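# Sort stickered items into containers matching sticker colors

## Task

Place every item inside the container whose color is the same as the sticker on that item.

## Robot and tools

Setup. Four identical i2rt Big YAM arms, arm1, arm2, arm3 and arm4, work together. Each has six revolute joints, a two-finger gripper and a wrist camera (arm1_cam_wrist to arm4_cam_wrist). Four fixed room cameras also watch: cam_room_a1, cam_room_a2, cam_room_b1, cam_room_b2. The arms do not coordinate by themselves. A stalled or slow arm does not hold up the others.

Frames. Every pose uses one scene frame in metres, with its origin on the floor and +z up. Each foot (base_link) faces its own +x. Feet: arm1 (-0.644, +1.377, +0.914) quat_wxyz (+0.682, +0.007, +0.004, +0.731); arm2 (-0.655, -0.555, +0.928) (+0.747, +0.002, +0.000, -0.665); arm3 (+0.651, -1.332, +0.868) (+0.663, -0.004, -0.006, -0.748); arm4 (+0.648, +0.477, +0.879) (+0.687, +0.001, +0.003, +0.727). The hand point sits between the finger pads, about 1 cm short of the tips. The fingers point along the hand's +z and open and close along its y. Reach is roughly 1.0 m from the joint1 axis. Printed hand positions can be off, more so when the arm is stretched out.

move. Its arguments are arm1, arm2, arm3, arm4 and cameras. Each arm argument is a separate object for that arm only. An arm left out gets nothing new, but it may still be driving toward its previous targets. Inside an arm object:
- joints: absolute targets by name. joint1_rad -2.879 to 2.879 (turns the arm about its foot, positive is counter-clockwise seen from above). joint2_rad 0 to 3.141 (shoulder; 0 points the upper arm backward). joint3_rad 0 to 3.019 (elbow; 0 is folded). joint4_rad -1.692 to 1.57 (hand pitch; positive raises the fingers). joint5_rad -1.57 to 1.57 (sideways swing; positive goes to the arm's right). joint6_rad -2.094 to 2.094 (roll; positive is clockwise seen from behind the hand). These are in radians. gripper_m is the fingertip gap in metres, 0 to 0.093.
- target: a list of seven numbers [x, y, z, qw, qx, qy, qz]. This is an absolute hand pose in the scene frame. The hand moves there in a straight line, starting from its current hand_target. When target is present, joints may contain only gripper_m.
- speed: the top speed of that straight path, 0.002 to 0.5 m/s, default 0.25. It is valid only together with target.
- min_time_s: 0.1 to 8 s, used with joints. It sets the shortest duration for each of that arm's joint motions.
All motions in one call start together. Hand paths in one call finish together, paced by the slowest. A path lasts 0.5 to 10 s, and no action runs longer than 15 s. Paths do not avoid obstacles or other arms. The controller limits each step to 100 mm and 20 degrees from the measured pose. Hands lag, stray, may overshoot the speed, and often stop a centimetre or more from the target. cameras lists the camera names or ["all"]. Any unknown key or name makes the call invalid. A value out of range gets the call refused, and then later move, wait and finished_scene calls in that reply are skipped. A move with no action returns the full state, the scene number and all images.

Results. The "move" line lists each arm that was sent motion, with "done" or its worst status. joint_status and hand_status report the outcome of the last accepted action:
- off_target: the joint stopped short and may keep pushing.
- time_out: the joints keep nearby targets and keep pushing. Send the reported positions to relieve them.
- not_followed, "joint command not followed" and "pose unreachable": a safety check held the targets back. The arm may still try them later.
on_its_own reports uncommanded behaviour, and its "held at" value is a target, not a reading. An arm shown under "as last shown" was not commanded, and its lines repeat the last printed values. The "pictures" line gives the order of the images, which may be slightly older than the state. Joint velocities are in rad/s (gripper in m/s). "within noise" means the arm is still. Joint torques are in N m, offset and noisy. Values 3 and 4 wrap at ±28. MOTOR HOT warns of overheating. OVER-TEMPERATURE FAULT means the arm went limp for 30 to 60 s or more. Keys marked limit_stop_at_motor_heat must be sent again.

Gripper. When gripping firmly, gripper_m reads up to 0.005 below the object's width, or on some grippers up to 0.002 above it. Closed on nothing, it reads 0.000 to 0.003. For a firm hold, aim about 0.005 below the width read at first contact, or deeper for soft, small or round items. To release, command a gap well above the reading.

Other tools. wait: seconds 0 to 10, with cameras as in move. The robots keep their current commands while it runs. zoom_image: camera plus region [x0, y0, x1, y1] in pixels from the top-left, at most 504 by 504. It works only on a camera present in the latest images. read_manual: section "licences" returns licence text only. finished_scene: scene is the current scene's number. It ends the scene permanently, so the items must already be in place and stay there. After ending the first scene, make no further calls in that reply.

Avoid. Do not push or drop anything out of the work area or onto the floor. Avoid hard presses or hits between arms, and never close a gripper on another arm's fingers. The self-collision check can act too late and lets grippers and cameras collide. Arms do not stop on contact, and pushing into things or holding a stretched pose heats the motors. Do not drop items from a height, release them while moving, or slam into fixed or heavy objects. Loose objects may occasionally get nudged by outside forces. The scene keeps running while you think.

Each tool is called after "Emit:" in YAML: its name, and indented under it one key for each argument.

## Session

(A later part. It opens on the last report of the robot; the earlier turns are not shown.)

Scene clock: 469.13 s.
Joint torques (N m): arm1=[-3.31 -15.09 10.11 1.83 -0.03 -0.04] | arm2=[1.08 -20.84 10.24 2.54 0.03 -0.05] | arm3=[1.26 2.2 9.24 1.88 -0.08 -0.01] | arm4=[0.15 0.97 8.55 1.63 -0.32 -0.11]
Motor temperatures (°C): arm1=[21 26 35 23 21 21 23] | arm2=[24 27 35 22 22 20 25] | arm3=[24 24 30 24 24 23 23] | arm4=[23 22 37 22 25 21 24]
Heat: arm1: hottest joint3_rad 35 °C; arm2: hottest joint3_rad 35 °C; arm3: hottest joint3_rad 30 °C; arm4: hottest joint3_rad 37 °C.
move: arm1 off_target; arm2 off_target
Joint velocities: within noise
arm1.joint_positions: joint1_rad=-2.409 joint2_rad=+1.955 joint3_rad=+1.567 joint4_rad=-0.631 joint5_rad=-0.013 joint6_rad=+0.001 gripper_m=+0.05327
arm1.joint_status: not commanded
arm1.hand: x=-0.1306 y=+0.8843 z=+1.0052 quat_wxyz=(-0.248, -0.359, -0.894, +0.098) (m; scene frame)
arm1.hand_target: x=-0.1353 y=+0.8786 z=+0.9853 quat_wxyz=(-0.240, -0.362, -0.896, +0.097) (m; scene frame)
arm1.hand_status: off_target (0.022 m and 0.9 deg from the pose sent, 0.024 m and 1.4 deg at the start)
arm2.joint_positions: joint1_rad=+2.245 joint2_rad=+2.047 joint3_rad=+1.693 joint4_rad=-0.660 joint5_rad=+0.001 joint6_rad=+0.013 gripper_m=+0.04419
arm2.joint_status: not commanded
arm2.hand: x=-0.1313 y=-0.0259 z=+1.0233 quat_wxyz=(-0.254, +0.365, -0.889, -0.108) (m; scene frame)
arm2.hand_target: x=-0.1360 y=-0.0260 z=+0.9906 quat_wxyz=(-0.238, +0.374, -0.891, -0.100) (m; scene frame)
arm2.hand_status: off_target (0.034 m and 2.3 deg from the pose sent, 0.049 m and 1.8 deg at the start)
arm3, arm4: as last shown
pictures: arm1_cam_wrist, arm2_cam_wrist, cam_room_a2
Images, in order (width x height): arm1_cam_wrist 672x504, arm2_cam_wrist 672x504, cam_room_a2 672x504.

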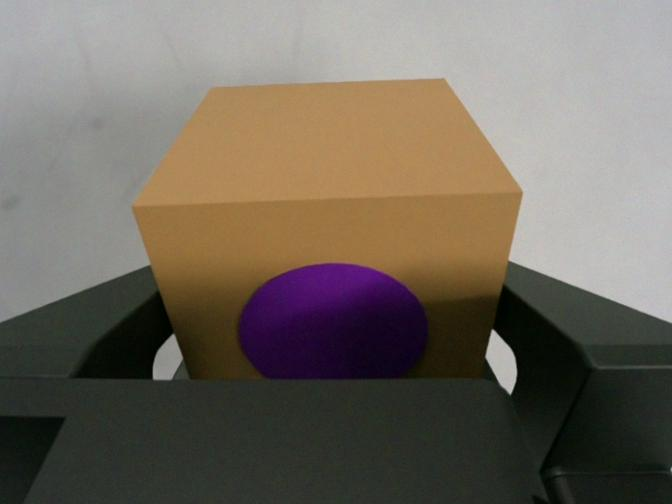

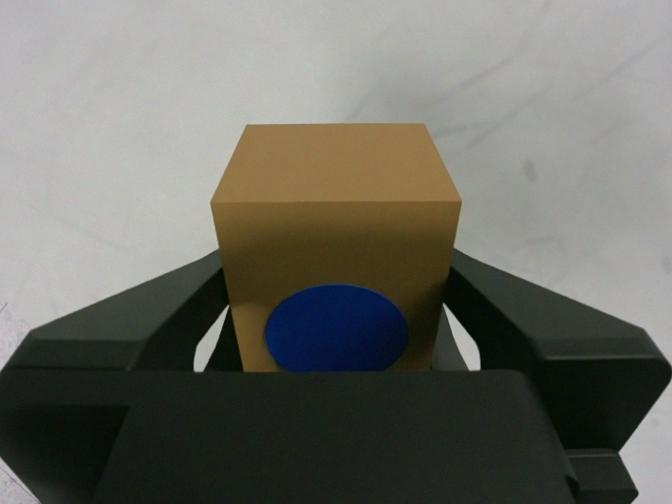

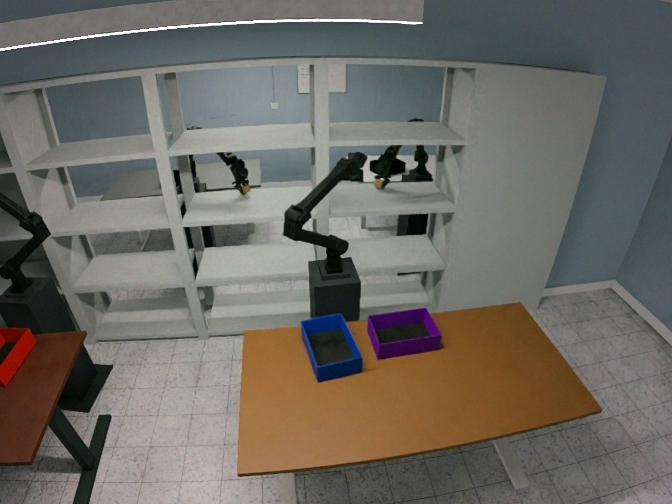

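Emit:
move:
  arm1: {"target":[-0.135,0.878,0.98,0.1781,0.3664,0.9068,-0.072],"speed":0.05}
  arm2: {"target":[-0.135,-0.025,0.975,0.1771,-0.3782,0.902,0.0743],"speed":0.05}
  cameras: ["arm1_cam_wrist","arm2_cam_wrist","cam_room_a2","cam_room_a1"]

Emit:
zoom_image:
  camera: "cam_room_a2"
  region: [180, 130, 440, 230]

Emit:
zoom_image:
  camera: "cam_room_a1"
  region: [400, 150, 660, 250]

Scene clock: 479.83 s.
Joint torques (N m): arm1=[-3.02 -13.68 13.18 0.21 0.06 -0.03] | arm2=[1.08 -18.26 13.65 0.68 0.01 -0.03] | arm3=[1.32 2.26 9.17 1.84 -0.08 -0.02] | arm4=[-0.15 0.79 8.58 1.76 -0.31 -0.12]
Motor temperatures (°C): arm1=[21 26 34 23 21 21 23] | arm2=[24 27 33 22 22 20 25] | arm3=[24 24 31 24 24 23 23] | arm4=[23 21 37 22 25 21 24]
Heat: arm1: hottest joint3_rad 34 °C; arm2: hottest joint3_rad 33 °C; arm3: hottest joint3_rad 31 °C; arm4: hottest joint3_rad 37 °C.
move: arm1 off_target; arm2 off_target
Joint velocities: within noise
arm1.joint_positions: joint1_rad=-2.409 joint2_rad=+1.997 joint3_rad=+1.664 joint4_rad=-0.791 joint5_rad=-0.013 joint6_rad=+0.001 gripper_m=+0.05327
arm1.joint_status: not commanded
arm1.hand: x=-0.1320 y=+0.8857 z=+1.0034 quat_wxyz=(-0.200, -0.365, -0.906, +0.079) (m; scene frame)
arm1.hand_target: x=-0.1357 y=+0.8789 z=+0.9802 quat_wxyz=(-0.179, -0.367, -0.910, +0.072) (m; scene frame)
arm1.hand_status: off_target (0.025 m and 2.6 deg from the pose sent, 0.026 m and 8.7 deg at the start)
arm2.joint_positions: joint1_rad=+2.245 joint2_rad=+2.086 joint3_rad=+1.778 joint4_rad=-0.806 joint5_rad=+0.001 joint6_rad=+0.012 gripper_m=+0.04419
arm2.joint_status: not commanded
arm2.hand: x=-0.1342 y=-0.0289 z=+1.0189 quat_wxyz=(-0.210, +0.370, -0.901, -0.089) (m; scene frame)
arm2.hand_target: x=-0.1370 y=-0.0270 z=+0.9760 quat_wxyz=(-0.178, +0.379, -0.905, -0.075) (m; scene frame)
arm2.hand_status: off_target (0.044 m and 4.2 deg from the pose sent, 0.049 m and 9.9 deg at the start)
arm3, arm4: as last shown
pictures: arm1_cam_wrist, arm2_cam_wrist, cam_room_a1, cam_room_a2
Images, in order (width x height): arm1_cam_wrist 672x504, arm2_cam_wrist 672x504, cam_room_a1 672x504, cam_room_a2 672x504.

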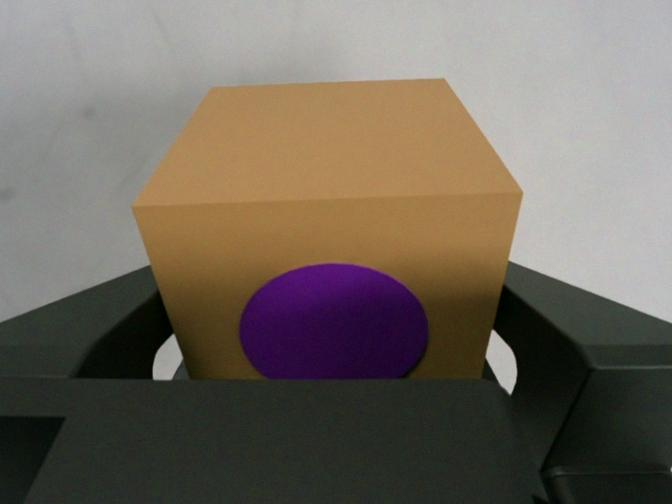

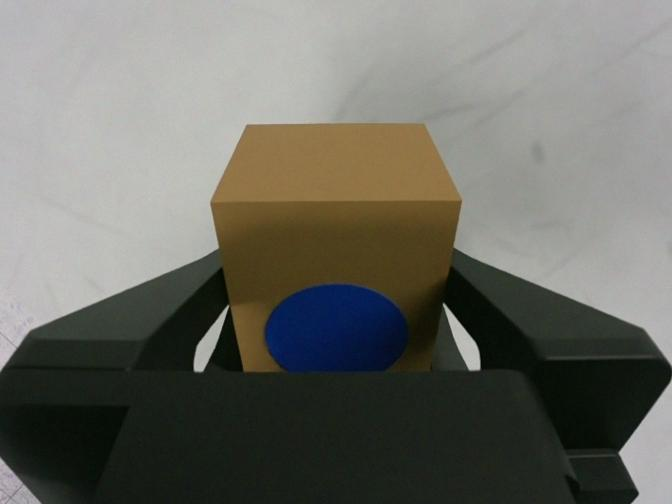

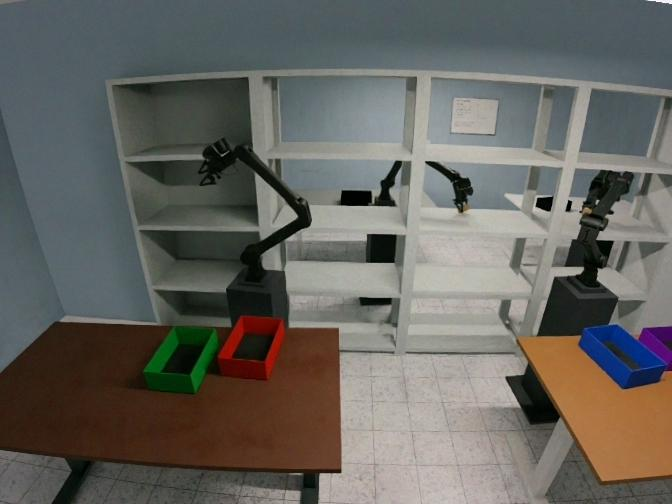

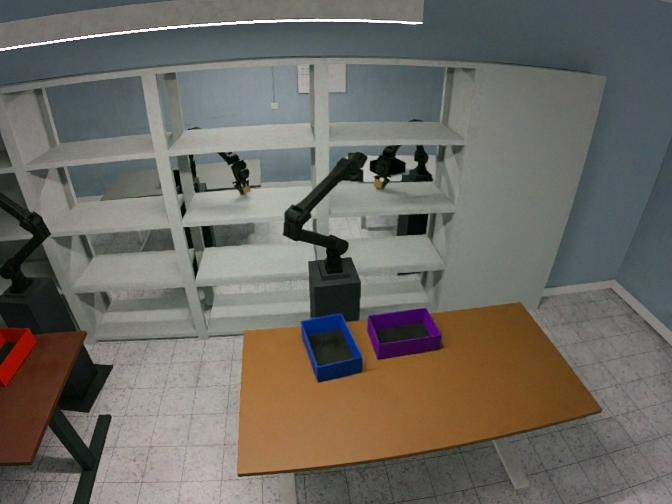

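Scaled by 1.938.

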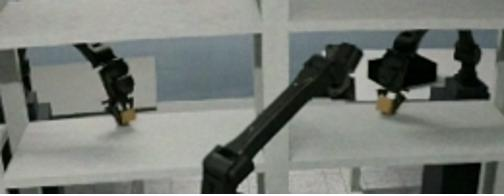

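Scaled by 1.938.

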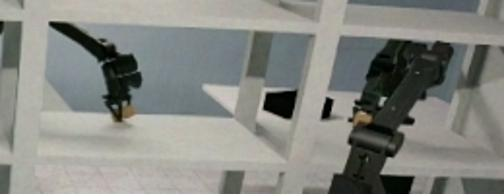

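Emit:
move:
  arm1: {"joints":{"gripper_m":0.09}}
  arm2: {"joints":{"gripper_m":0.09}}

Emit:
move:
  arm1: {"target":[-0.20,0.944,1.08,0.24,0.3618,0.8956,-0.097],"speed":0.12}
  arm2: {"target":[-0.20,-0.09,1.09,0.2387,-0.3735,0.8908,0.1001],"speed":0.12}
  cameras: ["arm1_cam_wrist","arm2_cam_wrist","cam_room_a2"]

Emit:
zoom_image:
  camera: "cam_room_a2"
  region: [180, 130, 440, 230]

Scene clock: 486.87 s.
Joint torques (N m): arm1=[-1.61 -14.68 12.81 0.44 0.03 -0.04] | arm2=[0.32 -19.9 13.07 1.13 0.13 -0.02] | arm3=[1.32 2.32 9.21 1.85 -0.09 -0.02] | arm4=[0.15 0.73 8.59 1.68 -0.31 -0.11]
Motor temperatures (°C): arm1=[21 26 35 23 21 21 23] | arm2=[24 27 34 22 22 20 25] | arm3=[24 24 31 24 24 23 23] | arm4=[23 21 36 22 25 21 24]
Heat: arm1: hottest joint3_rad 35 °C; arm2: hottest joint3_rad 34 °C; arm3: hottest joint3_rad 31 °C; arm4: hottest joint3_rad 36 °C.
move: arm1 done; arm2 done
Joint velocities: within noise
arm1.joint_positions: joint1_rad=-2.422 joint2_rad=+2.002 joint3_rad=+1.667 joint4_rad=-0.798 joint5_rad=-0.014 joint6_rad=+0.002 gripper_m=+0.08996
arm1.joint_status: all done
arm1.hand: x=-0.1390 y=+0.8798 z=+1.0009 quat_wxyz=(-0.196, -0.371, -0.904, +0.078) (m; scene frame)
arm1.hand_target: x=-0.1358 y=+0.8788 z=+0.9803 quat_wxyz=(-0.179, -0.368, -0.910, +0.072) (m; scene frame)
arm1.hand_status: not commanded
arm2.joint_positions: joint1_rad=+2.255 joint2_rad=+2.102 joint3_rad=+1.784 joint4_rad=-0.818 joint5_rad=-0.002 joint6_rad=+0.011 gripper_m=+0.08992
arm2.joint_status: all done
arm2.hand: x=-0.1407 y=-0.0247 z=+1.0088 quat_wxyz=(-0.199, +0.376, -0.901, -0.087) (m; scene frame)
arm2.hand_target: x=-0.1369 y=-0.0271 z=+0.9760 quat_wxyz=(-0.178, +0.379, -0.905, -0.075) (m; scene frame)
arm2.hand_status: not commanded
arm3: as last shown
arm4.joint_positions: joint1_rad=+0.646 joint2_rad=+0.597 joint3_rad=+1.022 joint4_rad=-1.151 joint5_rad=-0.715 joint6_rad=-0.510 gripper_m=+0.09398
arm4.joint_status: not commanded
arm4.hand: x=+0.4027 y=+0.5949 z=+1.3009 quat_wxyz=(+0.003, +0.865, -0.012, -0.502) (m; scene frame)
arm4.hand_target: x=+0.4001 y=+0.5999 z=+1.3000 quat_wxyz=(-0.002, +0.864, -0.007, -0.504) (m; scene frame)
arm4.hand_status: not commanded
pictures: none

Scene clock: 488.73 s.
Joint torques (N m): arm1=[-1.61 -15.03 10.71 1.96 -0.01 -0.05] | arm2=[0.44 -20.37 10.18 2.41 0.13 0.01] | arm3=[1.26 2.32 9.22 1.87 -0.08 -0.01] | arm4=[0.21 0.91 8.51 1.66 -0.34 -0.08]
Motor temperatures (°C): arm1=[21 26 35 23 21 21 23] | arm2=[24 27 33 22 22 20 24] | arm3=[24 24 31 24 24 23 23] | arm4=[23 21 36 22 25 21 24]
Heat: arm1: hottest joint3_rad 35 °C; arm2: hottest joint3_rad 33 °C; arm3: hottest joint3_rad 31 °C; arm4: hottest joint3_rad 36 °C.
move: arm1 off_target; arm2 done
Joint velocities: within noise
arm1.joint_positions: joint1_rad=-2.422 joint2_rad=+1.683 joint3_rad=+1.366 joint4_rad=-0.750 joint5_rad=-0.014 joint6_rad=+0.002 gripper_m=+0.08996
arm1.joint_status: not commanded
arm1.hand: x=-0.2041 y=+0.9453 z=+1.0689 quat_wxyz=(-0.225, -0.368, -0.898, +0.090) (m; scene frame)
arm1.hand_target: x=-0.2002 y=+0.9441 z=+1.0800 quat_wxyz=(-0.240, -0.362, -0.896, +0.097) (m; scene frame)
arm1.hand_status: off_target (0.012 m and 2.0 deg from the pose sent, 0.119 m and 5.7 deg at the start)
arm2.joint_positions: joint1_rad=+2.255 joint2_rad=+1.772 joint3_rad=+1.486 joint4_rad=-0.766 joint5_rad=+0.000 joint6_rad=+0.010 gripper_m=+0.08992
arm2.joint_status: not commanded
arm2.hand: x=-0.2004 y=-0.0868 z=+1.0949 quat_wxyz=(-0.237, +0.372, -0.891, -0.102) (m; scene frame)
arm2.hand_target: x=-0.2000 y=-0.0901 z=+1.0901 quat_wxyz=(-0.239, +0.373, -0.891, -0.100) (m; scene frame)
arm2.hand_status: done (0.006 m and 0.4 deg from the pose sent, 0.120 m and 4.9 deg at the start)
arm3.joint_positions: joint1_rad=+0.075 joint2_rad=+0.603 joint3_rad=+1.391 joint4_rad=-1.324 joint5_rad=-0.185 joint6_rad=-0.597 gripper_m=+0.09396
arm3.joint_status: not commanded
arm3.hand: x=+0.6714 y=-1.5539 z=+1.4174 quat_wxyz=(-0.295, -0.381, -0.775, +0.409) (m; scene frame)
arm3.hand_target: x=+0.6715 y=-1.5515 z=+1.4286 quat_wxyz=(-0.300, -0.376, -0.770, +0.420) (m; scene frame)
arm3.hand_status: not commanded
arm4: as last shown
pictures: arm1_cam_wrist, arm2_cam_wrist, cam_room_a2
Images, in order (width x height): arm1_cam_wrist 672x504, arm2_cam_wrist 672x504, cam_room_a2 672x504.

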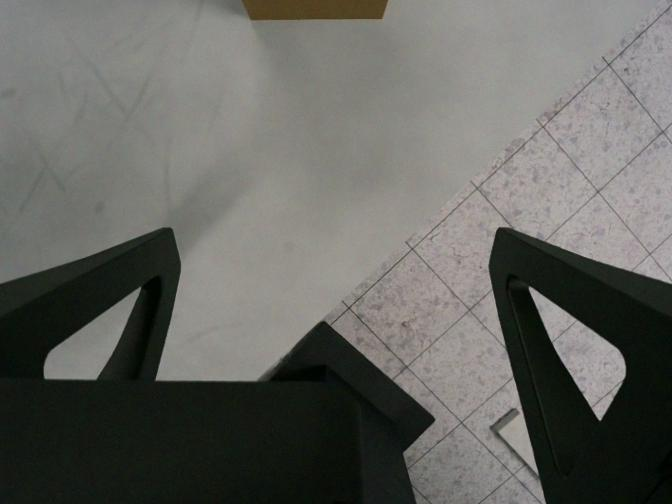

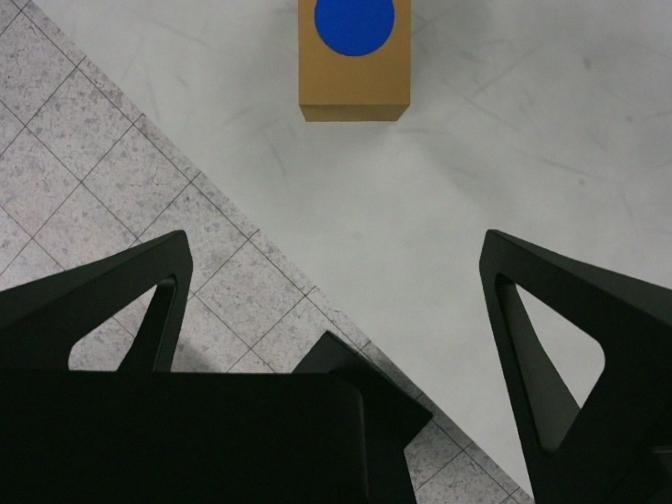

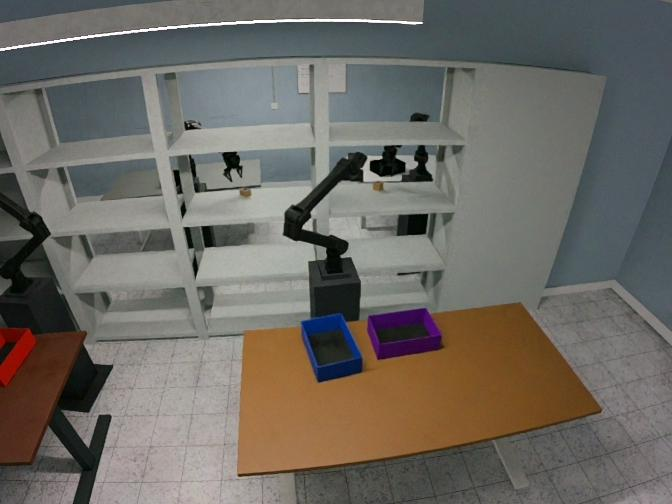

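Scaled by 1.938.

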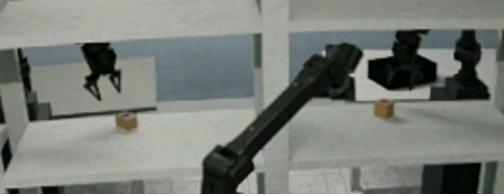

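Emit:
move:
  arm1: {"target":[-0.33,1.07,1.15,0.24,0.3618,0.8956,-0.097],"speed":0.2}
  arm2: {"target":[-0.33,-0.22,1.15,0.2387,-0.3735,0.8908,0.1001],"speed":0.2}
  arm4: {"joints":{"joint1_rad":2.15,"joint2_rad":0.65,"joint3_rad":1.2,"joint4_rad":-1.2,"joint5_rad":0,"joint6_rad":0},"min_time_s":3}

Emit:
move:
  arm1: {"joints":{"joint2_rad":0.65,"joint3_rad":1.3,"joint4_rad":-1.4,"joint5_rad":0,"joint6_rad":0},"min_time_s":3}
  arm2: {"joints":{"joint2_rad":0.65,"joint3_rad":1.3,"joint4_rad":-1.4,"joint5_rad":0,"joint6_rad":0},"min_time_s":3}
  arm4: {"target":[0.22,0.26,1.13,-0.1913,-0.8001,-0.3314,0.4619],"speed":0.2}
  cameras: ["arm4_cam_wrist","cam_room_a2","cam_room_b1"]

Scene clock: 515.20 s.
Joint torques (N m): arm1=[-2.26 -5.6 11.56 1.02 -0.03 -0.07] | arm2=[0.97 -11.11 10.67 1.28 0.14 0.06] | arm3=[1.26 2.37 9.18 1.84 -0.08 -0.01] | arm4=[0.97 0.56 12.27 0.95 0.21 0.15]
Motor temperatures (°C): arm1=[21 26 34 23 21 21 22] | arm2=[24 27 32 22 22 20 24] | arm3=[24 24 31 24 24 23 23] | arm4=[23 21 37 22 25 21 24]
Heat: arm1: hottest joint3_rad 34 °C; arm2: hottest joint3_rad 32 °C; arm3: hottest joint3_rad 31 °C; arm4: hottest joint3_rad 37 °C.
move: arm1 done; arm2 off_target; arm4 done
Joint velocities: within noise
arm1.joint_positions: joint1_rad=-2.422 joint2_rad=+1.154 joint3_rad=+1.020 joint4_rad=-0.893 joint5_rad=-0.015 joint6_rad=-0.003 gripper_m=+0.08996
arm1.joint_status: not commanded
arm1.hand: x=-0.3281 y=+1.0699 z=+1.1495 quat_wxyz=(-0.243, -0.364, -0.894, +0.098) (m; scene frame)
arm1.hand_target: x=-0.3300 y=+1.0700 z=+1.1499 quat_wxyz=(-0.240, -0.362, -0.896, +0.097) (m; scene frame)
arm1.hand_status: done (0.002 m and 0.5 deg from the pose sent, 0.195 m and 2.0 deg at the start)
arm2.joint_positions: joint1_rad=+2.255 joint2_rad=+1.254 joint3_rad=+1.073 joint4_rad=-0.837 joint5_rad=+0.002 joint6_rad=+0.010 gripper_m=+0.08992
arm2.joint_status: not commanded
arm2.hand: x=-0.3248 y=-0.2160 z=+1.1612 quat_wxyz=(-0.252, +0.370, -0.887, -0.108) (m; scene frame)
arm2.hand_target: x=-0.3300 y=-0.2201 z=+1.1502 quat_wxyz=(-0.239, +0.373, -0.891, -0.100) (m; scene frame)
arm2.hand_status: off_target (0.013 m and 1.9 deg from the pose sent, 0.194 m and 0.4 deg at the start)
arm3: as last shown
arm4.joint_positions: joint1_rad=+2.146 joint2_rad=+0.639 joint3_rad=+1.148 joint4_rad=-1.188 joint5_rad=-0.004 joint6_rad=-0.014 gripper_m=+0.09398
arm4.joint_status: all done
arm4.hand: x=+0.4203 y=+0.3105 z=+1.3223 quat_wxyz=(+0.133, +0.854, +0.287, -0.413) (m; scene frame)
arm4.hand_target: x=+0.4208 y=+0.3103 z=+1.3440 quat_wxyz=(+0.140, +0.850, +0.280, -0.424) (m; scene frame)
arm4.hand_status: not commanded
pictures: none

Scene clock: 518.60 s.
Joint torques (N m): arm1=[-1.85 2.32 14.53 1.13 0.07 0.03] | arm2=[0.91 -0.97 14.72 1.59 -0.12 -0.03] | arm3=[1.38 2.14 9.24 1.89 -0.08 -0.01] | arm4=[0.32 -8.47 9.25 2.03 -0.2 -0.13]
Motor temperatures (°C): arm1=[21 26 35 23 21 21 22] | arm2=[24 27 33 22 22 20 24] | arm3=[24 24 31 24 24 23 23] | arm4=[23 21 36 22 25 21 24]
Heat: arm1: hottest joint3_rad 35 °C; arm2: hottest joint3_rad 33 °C; arm3: hottest joint3_rad 31 °C; arm4: hottest joint3_rad 36 °C.
move: arm1 done; arm2 done; arm4 done
Joint velocities: within noise
arm1.joint_positions: joint1_rad=-2.422 joint2_rad=+0.651 joint3_rad=+1.247 joint4_rad=-1.389 joint5_rad=-0.002 joint6_rad=-0.003 gripper_m=+0.08996
arm1.joint_status: all done
arm1.hand: x=-0.4582 y=+1.1985 z=+1.3627 quat_wxyz=(-0.344, -0.350, -0.859, +0.146) (m; scene frame)
arm1.hand_target: x=-0.4621 y=+1.2010 z=+1.3866 quat_wxyz=(-0.361, -0.350, -0.850, +0.155) (m; scene frame)
arm1.hand_status: not commanded
arm2.joint_positions: joint1_rad=+2.255 joint2_rad=+0.652 joint3_rad=+1.251 joint4_rad=-1.386 joint5_rad=+0.002 joint6_rad=+0.010 gripper_m=+0.08992
arm2.joint_status: all done
arm2.hand: x=-0.4795 y=-0.3759 z=+1.3830 quat_wxyz=(-0.353, +0.355, -0.852, -0.151) (m; scene frame)
arm2.hand_target: x=-0.4843 y=-0.3792 z=+1.4049 quat_wxyz=(-0.368, +0.358, -0.843, -0.157) (m; scene frame)
arm2.hand_status: not commanded
arm3: as last shown
arm4.joint_positions: joint1_rad=+1.857 joint2_rad=+1.119 joint3_rad=+0.789 joint4_rad=-0.262 joint5_rad=-0.382 joint6_rad=-0.225 gripper_m=+0.09398
arm4.joint_status: not commanded
arm4.hand: x=+0.2237 y=+0.2583 z=+1.1275 quat_wxyz=(+0.195, +0.806, +0.328, -0.453) (m; scene frame)
arm4.hand_target: x=+0.2200 y=+0.2600 z=+1.1301 quat_wxyz=(+0.191, +0.800, +0.331, -0.462) (m; scene frame)
arm4.hand_status: done (0.005 m and 1.3 deg from the pose sent, 0.282 m and 11.8 deg at the start)
pictures: arm4_cam_wrist, cam_room_a2, cam_room_b1
Images, in order (width x height): arm4_cam_wrist 672x504, cam_room_a2 672x504, cam_room_b1 672x504.

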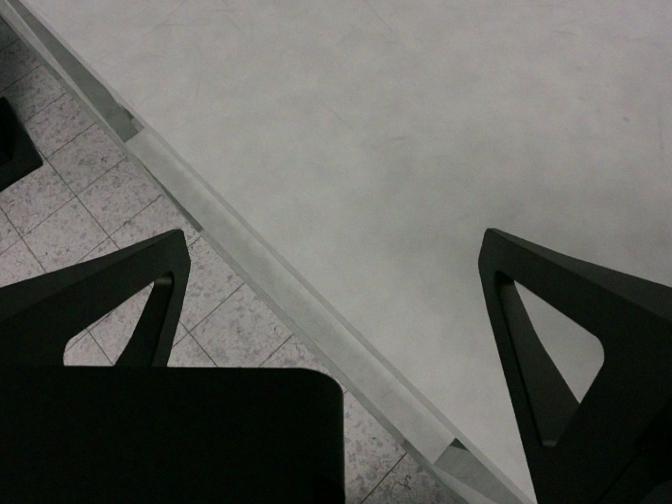

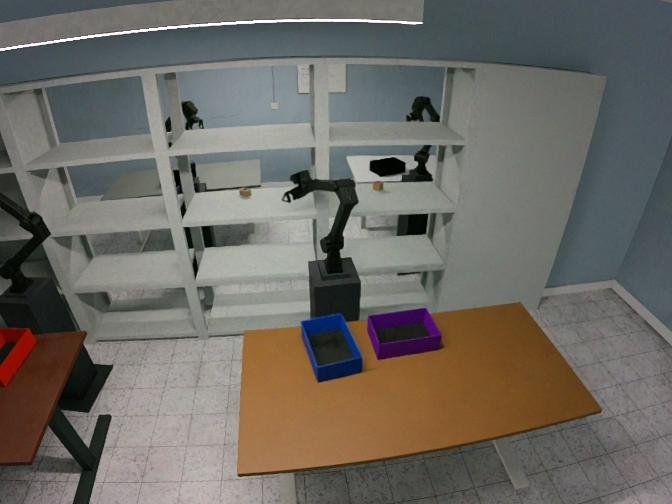

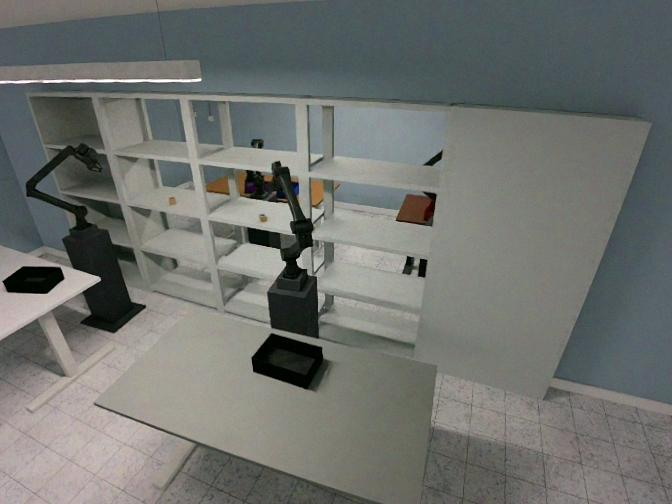

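Emit:
move:
  arm4: {"target":[-0.02,0.08,1.075,-0.1913,-0.8001,-0.3314,0.4619],"speed":0.2}
  cameras: ["arm4_cam_wrist","cam_room_a2"]

Scene clock: 523.77 s.
Joint torques (N m): arm1=[-2.37 2.43 14.63 1.24 0.07 0.08] | arm2=[1.14 -0.91 14.69 1.62 -0.12 -0.03] | arm3=[1.38 2.32 9.18 1.85 -0.07 -0.02] | arm4=[1.44 -19.78 12.6 0.91 0.08 0.19]
Motor temperatures (°C): arm1=[21 26 35 23 21 21 22] | arm2=[24 27 34 22 22 20 24] | arm3=[24 24 31 24 24 23 23] | arm4=[23 22 36 22 25 21 24]
Heat: arm1: hottest joint3_rad 35 °C; arm2: hottest joint3_rad 34 °C; arm3: hottest joint3_rad 31 °C; arm4: hottest joint3_rad 36 °C.
move: arm4 off_target
Joint velocities: within noise
arm1, arm2, arm3: as last shown
arm4.joint_positions: joint1_rad=+1.986 joint2_rad=+1.897 joint3_rad=+1.481 joint4_rad=-0.149 joint5_rad=-0.267 joint6_rad=-0.172 gripper_m=+0.09398
arm4.joint_status: not commanded
arm4.hand: x=-0.0087 y=+0.0914 z=+1.0669 quat_wxyz=(+0.187, +0.802, +0.335, -0.457) (m; scene frame)
arm4.hand_target: x=-0.0190 y=+0.0805 z=+1.0752 quat_wxyz=(+0.191, +0.800, +0.331, -0.462) (m; scene frame)
arm4.hand_status: off_target (0.018 m and 0.9 deg from the pose sent, 0.307 m and 1.3 deg at the start)
pictures: arm4_cam_wrist, cam_room_a2
Images, in order (width x height): arm4_cam_wrist 672x504, cam_room_a2 672x504.

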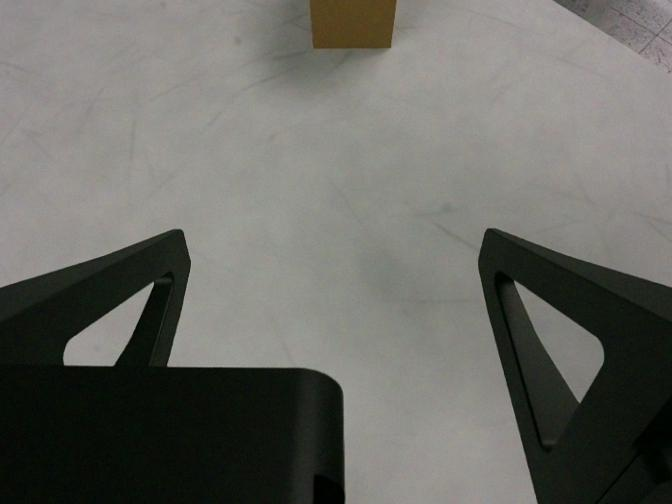

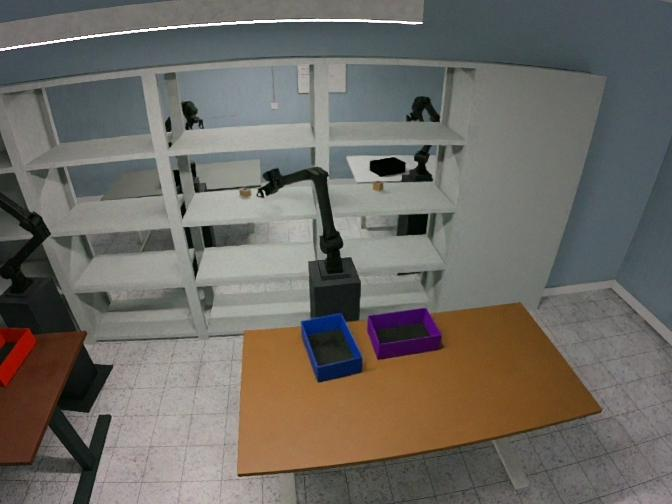

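Emit:
move:
  arm4: {"target":[-0.085,0.03,1.045,-0.1913,-0.8001,-0.3314,0.4619],"speed":0.1}
  cameras: ["arm4_cam_wrist","cam_room_a2"]

Scene clock: 532.07 s.
Joint torques (N m): arm1=[-2.14 1.85 14.65 1.13 0.07 0.07] | arm2=[1.03 -0.85 14.72 1.61 -0.11 -0.03] | arm3=[1.44 2.2 9.22 1.84 -0.07 -0.01] | arm4=[1.44 -22.71 13.2 0.88 0.11 0.17]
Motor temperatures (°C): arm1=[21 26 35 23 21 21 22] | arm2=[24 27 34 22 22 20 23] | arm3=[24 24 31 24 24 23 23] | arm4=[23 23 38 22 25 21 24]
Heat: arm1: hottest joint3_rad 35 °C; arm2: hottest joint3_rad 34 °C; arm3: hottest joint3_rad 31 °C; arm4: hottest joint3_rad 38 °C.
move: arm4 off_target
Joint velocities: arm1=[within noise] | arm2=[within noise] | arm3=[within noise] | arm4=[-0.005 -0.005 -0.022 0.017 0.037 -0.154 0]
arm1, arm2, arm3: as last shown
arm4.joint_positions: joint1_rad=+2.005 joint2_rad=+2.122 joint3_rad=+1.775 joint4_rad=-0.211 joint5_rad=-0.250 joint6_rad=-0.160 gripper_m=+0.09398
arm4.joint_status: not commanded
arm4.hand: x=-0.0748 y=+0.0428 z=+1.0431 quat_wxyz=(+0.187, +0.801, +0.335, -0.459) (m; scene frame)
arm4.hand_target: x=-0.0838 y=+0.0306 z=+1.0452 quat_wxyz=(+0.191, +0.800, +0.331, -0.463) (m; scene frame)
arm4.hand_status: off_target (0.016 m and 0.7 deg from the pose sent, 0.100 m and 0.9 deg at the start)
pictures: arm4_cam_wrist, cam_room_a2
Images, in order (width x height): arm4_cam_wrist 672x504, cam_room_a2 672x504.

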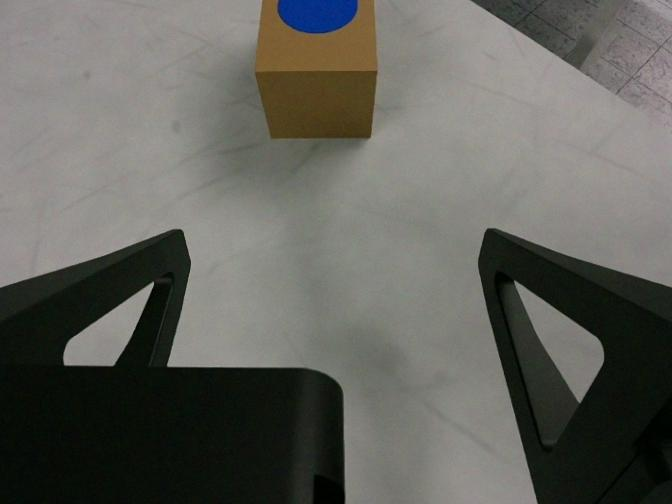

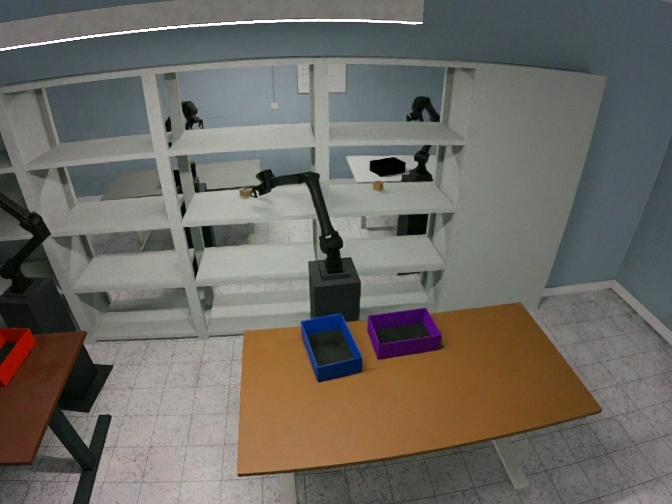

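Emit:
move:
  arm4: {"target":[-0.13,-0.024,1.018,-0.1913,-0.8001,-0.3314,0.4619],"speed":0.08}
  cameras: ["arm4_cam_wrist","cam_room_a2"]

Scene clock: 545.83 s.
Joint torques (N m): arm1=[-1.61 2.49 14.74 1.17 0.16 0.04] | arm2=[1.03 -0.85 14.74 1.59 -0.11 -0.02] | arm3=[1.26 2.37 9.24 1.84 -0.08 -0.02] | arm4=[1.14 -25.88 13.35 0.95 0.11 0.17]
Motor temperatures (°C): arm1=[21 26 35 23 21 21 22] | arm2=[23 27 35 22 22 20 23] | arm3=[24 24 31 24 24 23 23] | arm4=[23 24 41 22 25 21 24]
Heat: arm1: hottest joint3_rad 35 °C; arm2: hottest joint3_rad 35 °C; arm3: hottest joint3_rad 31 °C; arm4: hottest joint3_rad 41 °C.
move: arm4 off_target
Joint velocities: within noise
arm1, arm2, arm3: as last shown
arm4.joint_positions: joint1_rad=+2.039 joint2_rad=+2.339 joint3_rad=+2.101 joint4_rad=-0.309 joint5_rad=-0.221 joint6_rad=-0.143 gripper_m=+0.09398
arm4.joint_status: not commanded
arm4.hand: x=-0.1230 y=-0.0122 z=+1.0228 quat_wxyz=(+0.187, +0.800, +0.335, -0.462) (m; scene frame)
arm4.hand_target: x=-0.1288 y=-0.0233 z=+1.0182 quat_wxyz=(+0.191, +0.800, +0.331, -0.463) (m; scene frame)
arm4.hand_status: off_target (0.015 m and 0.6 deg from the pose sent, 0.090 m and 0.7 deg at the start)
pictures: arm4_cam_wrist, cam_room_a2
Images, in order (width x height): arm4_cam_wrist 672x504, cam_room_a2 672x504.

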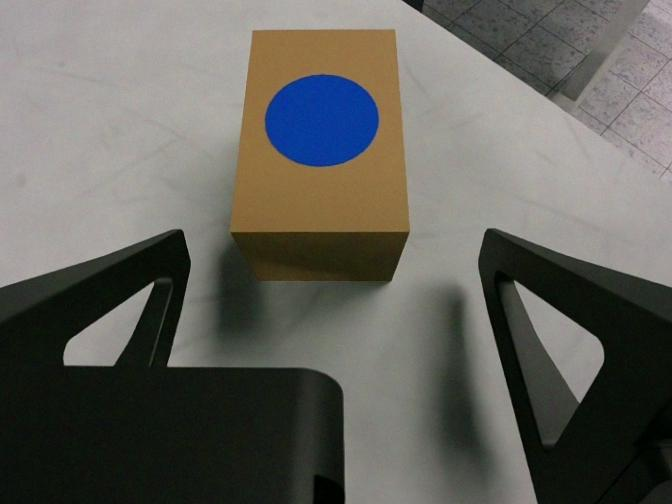

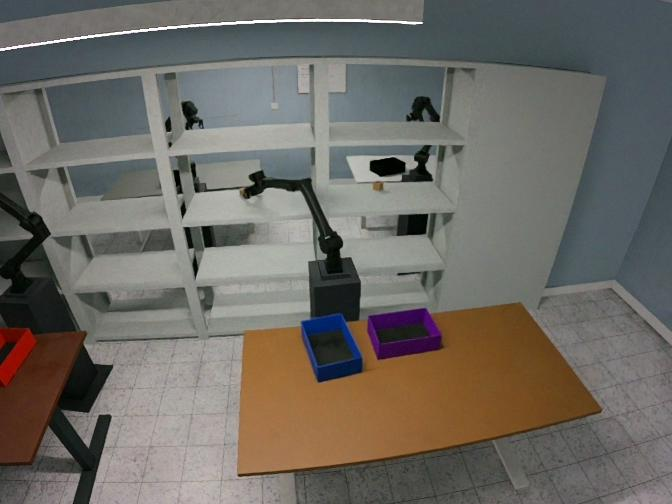

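Emit:
move:
  arm4: {"target":[-0.154,-0.055,1.015,-0.1913,-0.8001,-0.3314,0.4619],"speed":0.08}
  cameras: ["arm4_cam_wrist"]

Emit:
move:
  arm4: {"joints":{"gripper_m":0.02}}
  cameras: ["arm4_cam_wrist"]

Scene clock: 554.20 s.
Joint torques (N m): arm1=[-1.96 2.55 14.52 1.05 0.09 0.06] | arm2=[0.97 -0.91 14.69 1.63 -0.12 -0.03] | arm3=[1.2 2.32 9.2 1.81 -0.08 -0.01] | arm4=[1.73 -27.22 13.71 0.92 0.09 0.15]
Motor temperatures (°C): arm1=[21 26 36 23 21 21 22] | arm2=[23 26 36 22 22 20 23] | arm3=[24 24 31 24 24 23 23] | arm4=[23 24 41 22 25 21 24]
Heat: arm1: hottest joint3_rad 36 °C; arm2: hottest joint3_rad 36 °C; arm3: hottest joint3_rad 31 °C; arm4: hottest joint3_rad 41 °C.
move: arm4 off_target
Joint velocities: within noise
arm1, arm2, arm3: as last shown
arm4.joint_positions: joint1_rad=+2.060 joint2_rad=+2.491 joint3_rad=+2.381 joint4_rad=-0.433 joint5_rad=-0.205 joint6_rad=-0.133 gripper_m=+0.09398
arm4.joint_status: not commanded
arm4.hand: x=-0.1483 y=-0.0464 z=+1.0218 quat_wxyz=(+0.188, +0.799, +0.336, -0.463) (m; scene frame)
arm4.hand_target: x=-0.1528 y=-0.0543 z=+1.0150 quat_wxyz=(+0.191, +0.800, +0.331, -0.463) (m; scene frame)
arm4.hand_status: off_target (0.012 m and 0.6 deg from the pose sent, 0.053 m and 0.6 deg at the start)
pictures: arm4_cam_wrist
Images, in order (width x height): arm4_cam_wrist 672x504.

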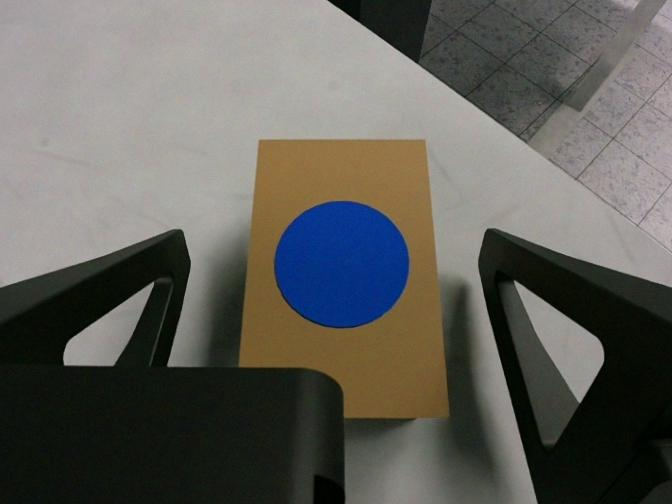

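Scene clock: 554.87 s.
Joint torques (N m): arm1=[-2.55 2.2 14.75 1.1 0.11 0.06] | arm2=[0.97 -0.97 14.72 1.62 -0.12 -0.03] | arm3=[1.2 2.43 9.21 1.84 -0.08 -0.01] | arm4=[1.14 -27.16 13.82 1.01 0.06 0.16]
Motor temperatures (°C): arm1=[21 26 36 23 21 21 22] | arm2=[23 26 36 22 22 20 23] | arm3=[24 24 31 24 24 23 23] | arm4=[23 25 42 22 25 21 24]
Heat: arm1: hottest joint3_rad 36 °C; arm2: hottest joint3_rad 36 °C; arm3: hottest joint3_rad 31 °C; arm4: hottest joint3_rad 42 °C.
move: arm4 off_target
Joint velocities: within noise
arm1, arm2, arm3: as last shown
arm4.joint_positions: joint1_rad=+2.060 joint2_rad=+2.491 joint3_rad=+2.381 joint4_rad=-0.433 joint5_rad=-0.204 joint6_rad=-0.133 gripper_m=+0.04423
arm4.joint_status: gripper_m off_target (ended at +0.04426, target +0.02000)
arm4.hand: x=-0.1484 y=-0.0463 z=+1.0218 quat_wxyz=(+0.188, +0.799, +0.335, -0.463) (m; scene frame)
arm4.hand_target: x=-0.1528 y=-0.0544 z=+1.0150 quat_wxyz=(+0.191, +0.800, +0.331, -0.463) (m; scene frame)
arm4.hand_status: not commanded
pictures: arm4_cam_wrist
Images, in order (width x height): arm4_cam_wrist 672x504.

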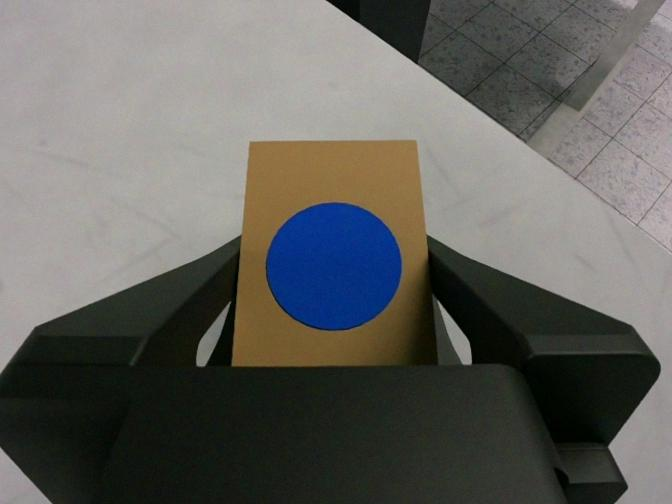

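Emit:
move:
  arm4: {"target":[-0.10,-0.01,1.09,-0.1913,-0.8001,-0.3314,0.4619],"speed":0.12}

Emit:
move:
  arm4: {"target":[0.22,0.26,1.14,-0.1913,-0.8001,-0.3314,0.4619],"speed":0.3}

Emit:
move:
  arm4: {"joints":{"joint1_rad":2.1,"joint2_rad":0.65,"joint3_rad":1.2,"joint4_rad":-1.2,"joint5_rad":0,"joint6_rad":0},"min_time_s":2.5}

Emit:
move:
  arm4: {"joints":{"joint1_rad":-1.75},"min_time_s":3.5}
  cameras: ["arm4_cam_wrist","cam_room_a2"]

Scene clock: 565.93 s.
Joint torques (N m): arm1=[-2.32 2.43 14.72 1.09 0.1 0.08] | arm2=[1.03 -0.91 14.69 1.62 -0.12 -0.03] | arm3=[1.26 2.2 9.22 1.85 -0.08 -0.01] | arm4=[0.21 -28.75 9.52 1.87 -0.12 0.08]
Motor temperatures (°C): arm1=[21 25 36 23 21 21 22] | arm2=[23 26 36 22 22 20 23] | arm3=[24 24 31 24 24 23 23] | arm4=[23 27 42 22 25 21 25]
Heat: arm1: hottest joint3_rad 36 °C; arm2: hottest joint3_rad 36 °C; arm3: hottest joint3_rad 31 °C; arm4: hottest joint3_rad 42 °C.
move: arm4 off_target
Joint velocities: within noise
arm1, arm2: as last shown
arm3.joint_positions: joint1_rad=+0.075 joint2_rad=+0.603 joint3_rad=+1.391 joint4_rad=-1.324 joint5_rad=-0.185 joint6_rad=-0.597 gripper_m=+0.09396
arm3.joint_status: not commanded
arm3.hand: x=+0.6714 y=-1.5539 z=+1.4174 quat_wxyz=(-0.295, -0.381, -0.775, +0.409) (m; scene frame)
arm3.hand_target: x=+0.6715 y=-1.5515 z=+1.4286 quat_wxyz=(-0.300, -0.376, -0.770, +0.420) (m; scene frame)
arm3.hand_status: not commanded
arm4.joint_positions: joint1_rad=+2.060 joint2_rad=+2.234 joint3_rad=+2.077 joint4_rad=-0.411 joint5_rad=-0.211 joint6_rad=-0.133 gripper_m=+0.04424
arm4.joint_status: not commanded
arm4.hand: x=-0.0950 y=-0.0152 z=+1.0807 quat_wxyz=(+0.189, +0.804, +0.337, -0.452) (m; scene frame)
arm4.hand_target: x=-0.0999 y=-0.0100 z=+1.0900 quat_wxyz=(+0.191, +0.800, +0.332, -0.462) (m; scene frame)
arm4.hand_status: off_target (0.012 m and 1.4 deg from the pose sent, 0.091 m and 0.6 deg at the start)
pictures: none

Scene clock: 568.03 s.
Joint torques (N m): arm1=[-1.14 2.84 14.74 1.14 0.11 0.07] | arm2=[0.73 -0.91 14.71 1.59 -0.11 -0.03] | arm3=[1.38 2.37 9.25 1.84 -0.07 -0.02] | arm4=[0.91 -7.94 9.29 0.9 -0.19 -0.07]
Motor temperatures (°C): arm1=[21 25 36 23 21 21 22] | arm2=[23 26 36 22 22 20 23] | arm3=[24 24 31 24 24 23 23] | arm4=[23 27 42 22 25 21 25]
Heat: arm1: hottest joint3_rad 36 °C; arm2: hottest joint3_rad 36 °C; arm3: hottest joint3_rad 31 °C; arm4: hottest joint3_rad 42 °C.
move: arm4 done
Joint velocities: within noise
arm1, arm2, arm3: as last shown
arm4.joint_positions: joint1_rad=+1.852 joint2_rad=+1.104 joint3_rad=+0.809 joint4_rad=-0.264 joint5_rad=-0.382 joint6_rad=-0.224 gripper_m=+0.04424
arm4.joint_status: not commanded
arm4.hand: x=+0.2202 y=+0.2592 z=+1.1455 quat_wxyz=(+0.193, +0.798, +0.326, -0.468) (m; scene frame)
arm4.hand_target: x=+0.2201 y=+0.2600 z=+1.1400 quat_wxyz=(+0.191, +0.800, +0.331, -0.462) (m; scene frame)
arm4.hand_status: done (0.006 m and 1.0 deg from the pose sent, 0.422 m and 1.4 deg at the start)
pictures: none

Scene clock: 570.97 s.
Joint torques (N m): arm1=[-2.49 2.43 14.83 1.16 0.07 0.01] | arm2=[0.79 -0.85 14.72 1.59 -0.12 -0.03] | arm3=[1.08 2.14 9.21 1.85 -0.08 -0.03] | arm4=[1.26 -0.79 12.04 1.02 0.21 0.17]
Motor temperatures (°C): arm1=[21 25 36 23 21 21 22] | arm2=[23 26 37 22 22 20 23] | arm3=[24 24 31 24 24 23 23] | arm4=[23 26 43 22 25 21 25]
Heat: arm1: hottest joint3_rad 36 °C; arm2: hottest joint3_rad 37 °C; arm3: hottest joint3_rad 31 °C; arm4: hottest joint3_rad 43 °C.
move: arm4 done
Joint velocities: within noise
arm1.joint_positions: joint1_rad=-2.422 joint2_rad=+0.651 joint3_rad=+1.247 joint4_rad=-1.389 joint5_rad=-0.002 joint6_rad=-0.003 gripper_m=+0.08996
arm1.joint_status: not commanded
arm1.hand: x=-0.4582 y=+1.1985 z=+1.3627 quat_wxyz=(-0.344, -0.350, -0.859, +0.146) (m; scene frame)
arm1.hand_target: x=-0.4621 y=+1.2010 z=+1.3866 quat_wxyz=(-0.361, -0.350, -0.850, +0.155) (m; scene frame)
arm1.hand_status: not commanded
arm2.joint_positions: joint1_rad=+2.255 joint2_rad=+0.652 joint3_rad=+1.251 joint4_rad=-1.386 joint5_rad=+0.002 joint6_rad=+0.010 gripper_m=+0.08992
arm2.joint_status: not commanded
arm2.hand: x=-0.4795 y=-0.3759 z=+1.3830 quat_wxyz=(-0.353, +0.355, -0.852, -0.151) (m; scene frame)
arm2.hand_target: x=-0.4843 y=-0.3792 z=+1.4049 quat_wxyz=(-0.368, +0.358, -0.843, -0.157) (m; scene frame)
arm2.hand_status: not commanded
arm3: as last shown
arm4.joint_positions: joint1_rad=+2.092 joint2_rad=+0.652 joint3_rad=+1.151 joint4_rad=-1.190 joint5_rad=-0.003 joint6_rad=-0.014 gripper_m=+0.04424
arm4.joint_status: all done
arm4.hand: x=+0.4083 y=+0.3213 z=+1.3197 quat_wxyz=(+0.120, +0.864, +0.264, -0.411) (m; scene frame)
arm4.hand_target: x=+0.4127 y=+0.3220 z=+1.3440 quat_wxyz=(+0.129, +0.857, +0.258, -0.428) (m; scene frame)
arm4.hand_status: not commanded
pictures: none

Scene clock: 574.80 s.
Joint torques (N m): arm1=[-2.02 2.61 14.74 1.02 0.12 0.08] | arm2=[0.91 -0.85 14.69 1.59 -0.12 -0.03] | arm3=[1.14 2.14 9.21 1.84 -0.07 -0.01] | arm4=[0.67 -0.67 12.22 0.95 0.1 0.15]
Motor temperatures (°C): arm1=[21 25 36 23 21 21 22] | arm2=[23 26 37 22 22 20 23] | arm3=[24 24 31 24 24 23 23] | arm4=[23 26 43 22 25 21 25]
Heat: arm1: hottest joint3_rad 36 °C; arm2: hottest joint3_rad 37 °C; arm3: hottest joint3_rad 31 °C; arm4: hottest joint3_rad 43 °C.
move: arm4 done
Joint velocities: within noise
arm1, arm2, arm3: as last shown
arm4.joint_positions: joint1_rad=-1.746 joint2_rad=+0.652 joint3_rad=+1.151 joint4_rad=-1.190 joint5_rad=-0.001 joint6_rad=-0.013 gripper_m=+0.04426
arm4.joint_status: all done
arm4.hand: x=+0.9364 y=+0.4443 z=+1.3168 quat_wxyz=(-0.423, -0.047, -0.905, +0.029) (m; scene frame)
arm4.hand_target: x=+0.9325 y=+0.4436 z=+1.3411 quat_wxyz=(-0.441, -0.054, -0.895, +0.029) (m; scene frame)
arm4.hand_status: not commanded
pictures: arm4_cam_wrist, cam_room_a2
Images, in order (width x height): arm4_cam_wrist 672x504, cam_room_a2 672x504.

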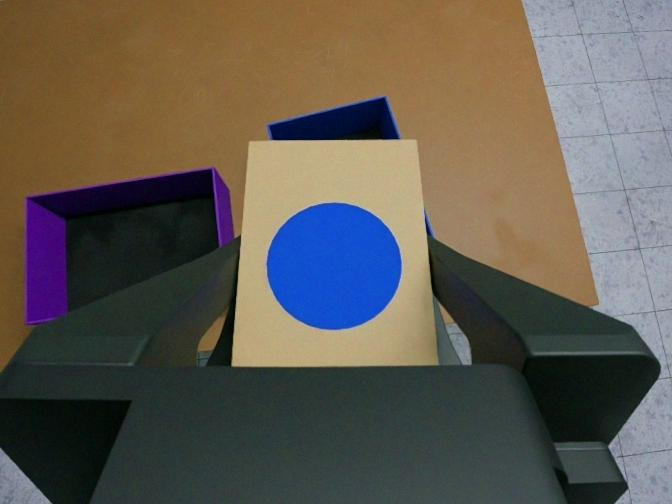

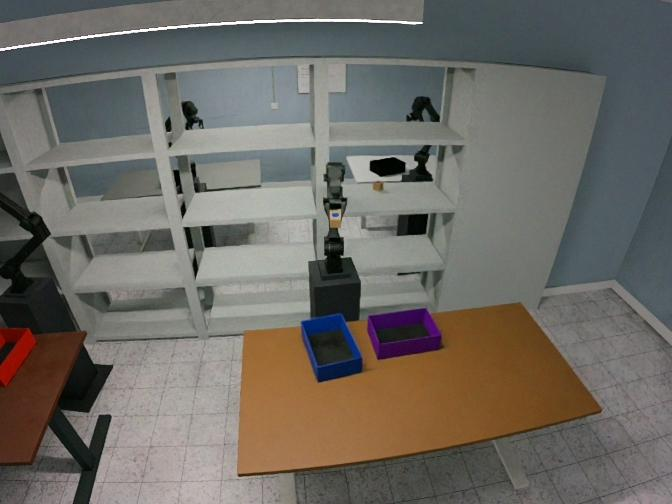

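Emit:
move:
  arm4: {"target":[1.175,0.41,1.0,0.1303,0.0519,0.99,-0.0068],"speed":0.25}

Emit:
move:
  arm4: {"target":[1.18,0.41,0.86,0.1303,0.0519,0.99,-0.0068],"speed":0.12}
  cameras: ["arm4_cam_wrist","cam_room_a2"]

Emit:
zoom_image:
  camera: "cam_room_a2"
  region: [280, 220, 460, 400]

Scene clock: 589.67 s.
Joint torques (N m): arm1=[-1.96 2.32 14.65 1.03 0.09 0.09] | arm2=[0.97 -0.79 14.72 1.61 -0.11 -0.02] | arm3=[1.14 2.14 9.22 1.88 -0.08 -0.02] | arm4=[0.56 -15.62 11.47 0.68 -0.04 -0.05]
Motor temperatures (°C): arm1=[21 25 37 23 21 21 22] | arm2=[23 26 37 22 22 20 23] | arm3=[24 24 31 24 24 23 23] | arm4=[22 25 45 22 25 21 26]
Heat: arm1: hottest joint3_rad 37 °C; arm2: hottest joint3_rad 37 °C; arm3: hottest joint3_rad 31 °C; arm4: hottest joint3_rad 45 °C.
move: arm4 off_target
Joint velocities: within noise
arm1, arm2, arm3: as last shown
arm4.joint_positions: joint1_rad=-1.749 joint2_rad=+1.620 joint3_rad=+1.193 joint4_rad=-0.930 joint5_rad=-0.007 joint6_rad=-0.013 gripper_m=+0.04426
arm4.joint_status: not commanded
arm4.hand: x=+1.1534 y=+0.4166 z=+0.9819 quat_wxyz=(-0.105, -0.053, -0.993, +0.006) (m; scene frame)
arm4.hand_target: x=+1.1738 y=+0.4100 z=+1.0005 quat_wxyz=(-0.131, -0.052, -0.990, +0.007) (m; scene frame)
arm4.hand_status: off_target (0.029 m and 3.0 deg from the pose sent, 0.398 m and 35.2 deg at the start)
pictures: none

Scene clock: 591.50 s.
Joint torques (N m): arm1=[-1.14 2.73 14.82 1.22 0.11 0.07] | arm2=[0.97 -0.85 14.74 1.61 -0.12 -0.03] | arm3=[1.14 2.26 9.17 1.84 -0.07 -0.01] | arm4=[0.09 -16.03 6.74 0.9 0 -0.03]
Motor temperatures (°C): arm1=[21 25 37 23 21 21 22] | arm2=[23 26 37 22 22 20 23] | arm3=[24 24 31 24 24 23 23] | arm4=[22 25 44 22 25 21 26]
Heat: arm1: hottest joint3_rad 37 °C; arm2: hottest joint3_rad 37 °C; arm3: hottest joint3_rad 31 °C; arm4: hottest joint3_rad 44 °C.
move: arm4 done
Joint velocities: within noise
arm1, arm2, arm3: as last shown
arm4.joint_positions: joint1_rad=-1.749 joint2_rad=+1.820 joint3_rad=+1.104 joint4_rad=-0.587 joint5_rad=-0.007 joint6_rad=-0.013 gripper_m=+0.04426
arm4.joint_status: not commanded
arm4.hand: x=+1.1789 y=+0.4130 z=+0.8678 quat_wxyz=(-0.131, -0.053, -0.990, +0.007) (m; scene frame)
arm4.hand_target: x=+1.1798 y=+0.4100 z=+0.8601 quat_wxyz=(-0.130, -0.052, -0.990, +0.007) (m; scene frame)
arm4.hand_status: done (0.008 m and 0.2 deg from the pose sent, 0.125 m and 3.0 deg at the start)
pictures: arm4_cam_wrist, cam_room_a2
Images, in order (width x height): arm4_cam_wrist 672x504, cam_room_a2 672x504.

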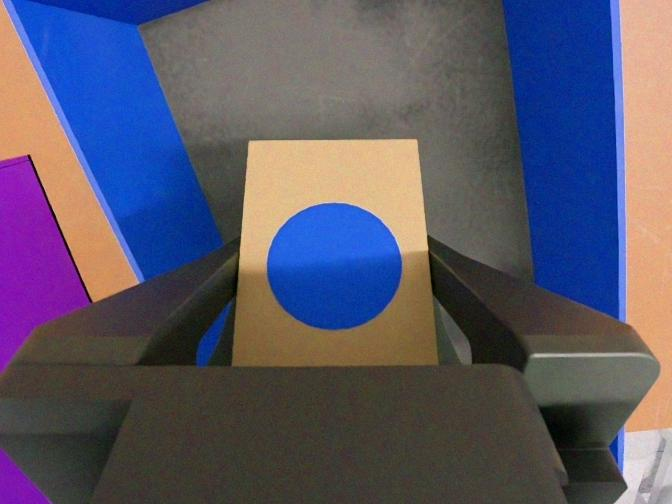

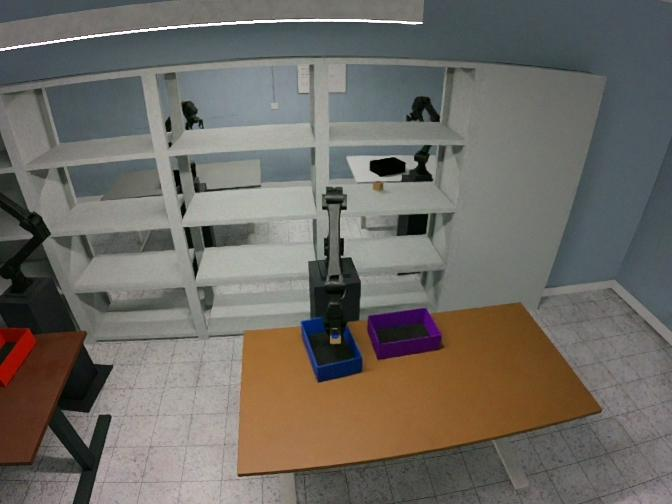

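Scaled by 2.800.

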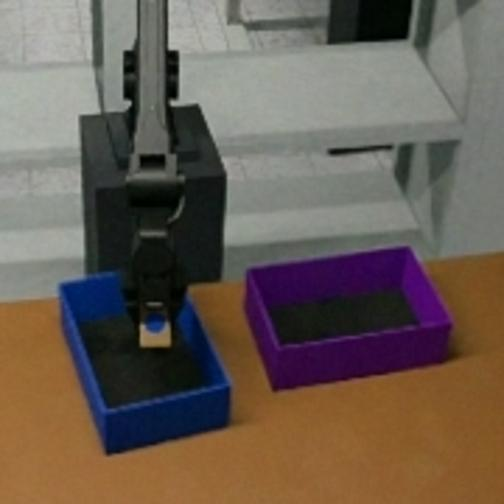

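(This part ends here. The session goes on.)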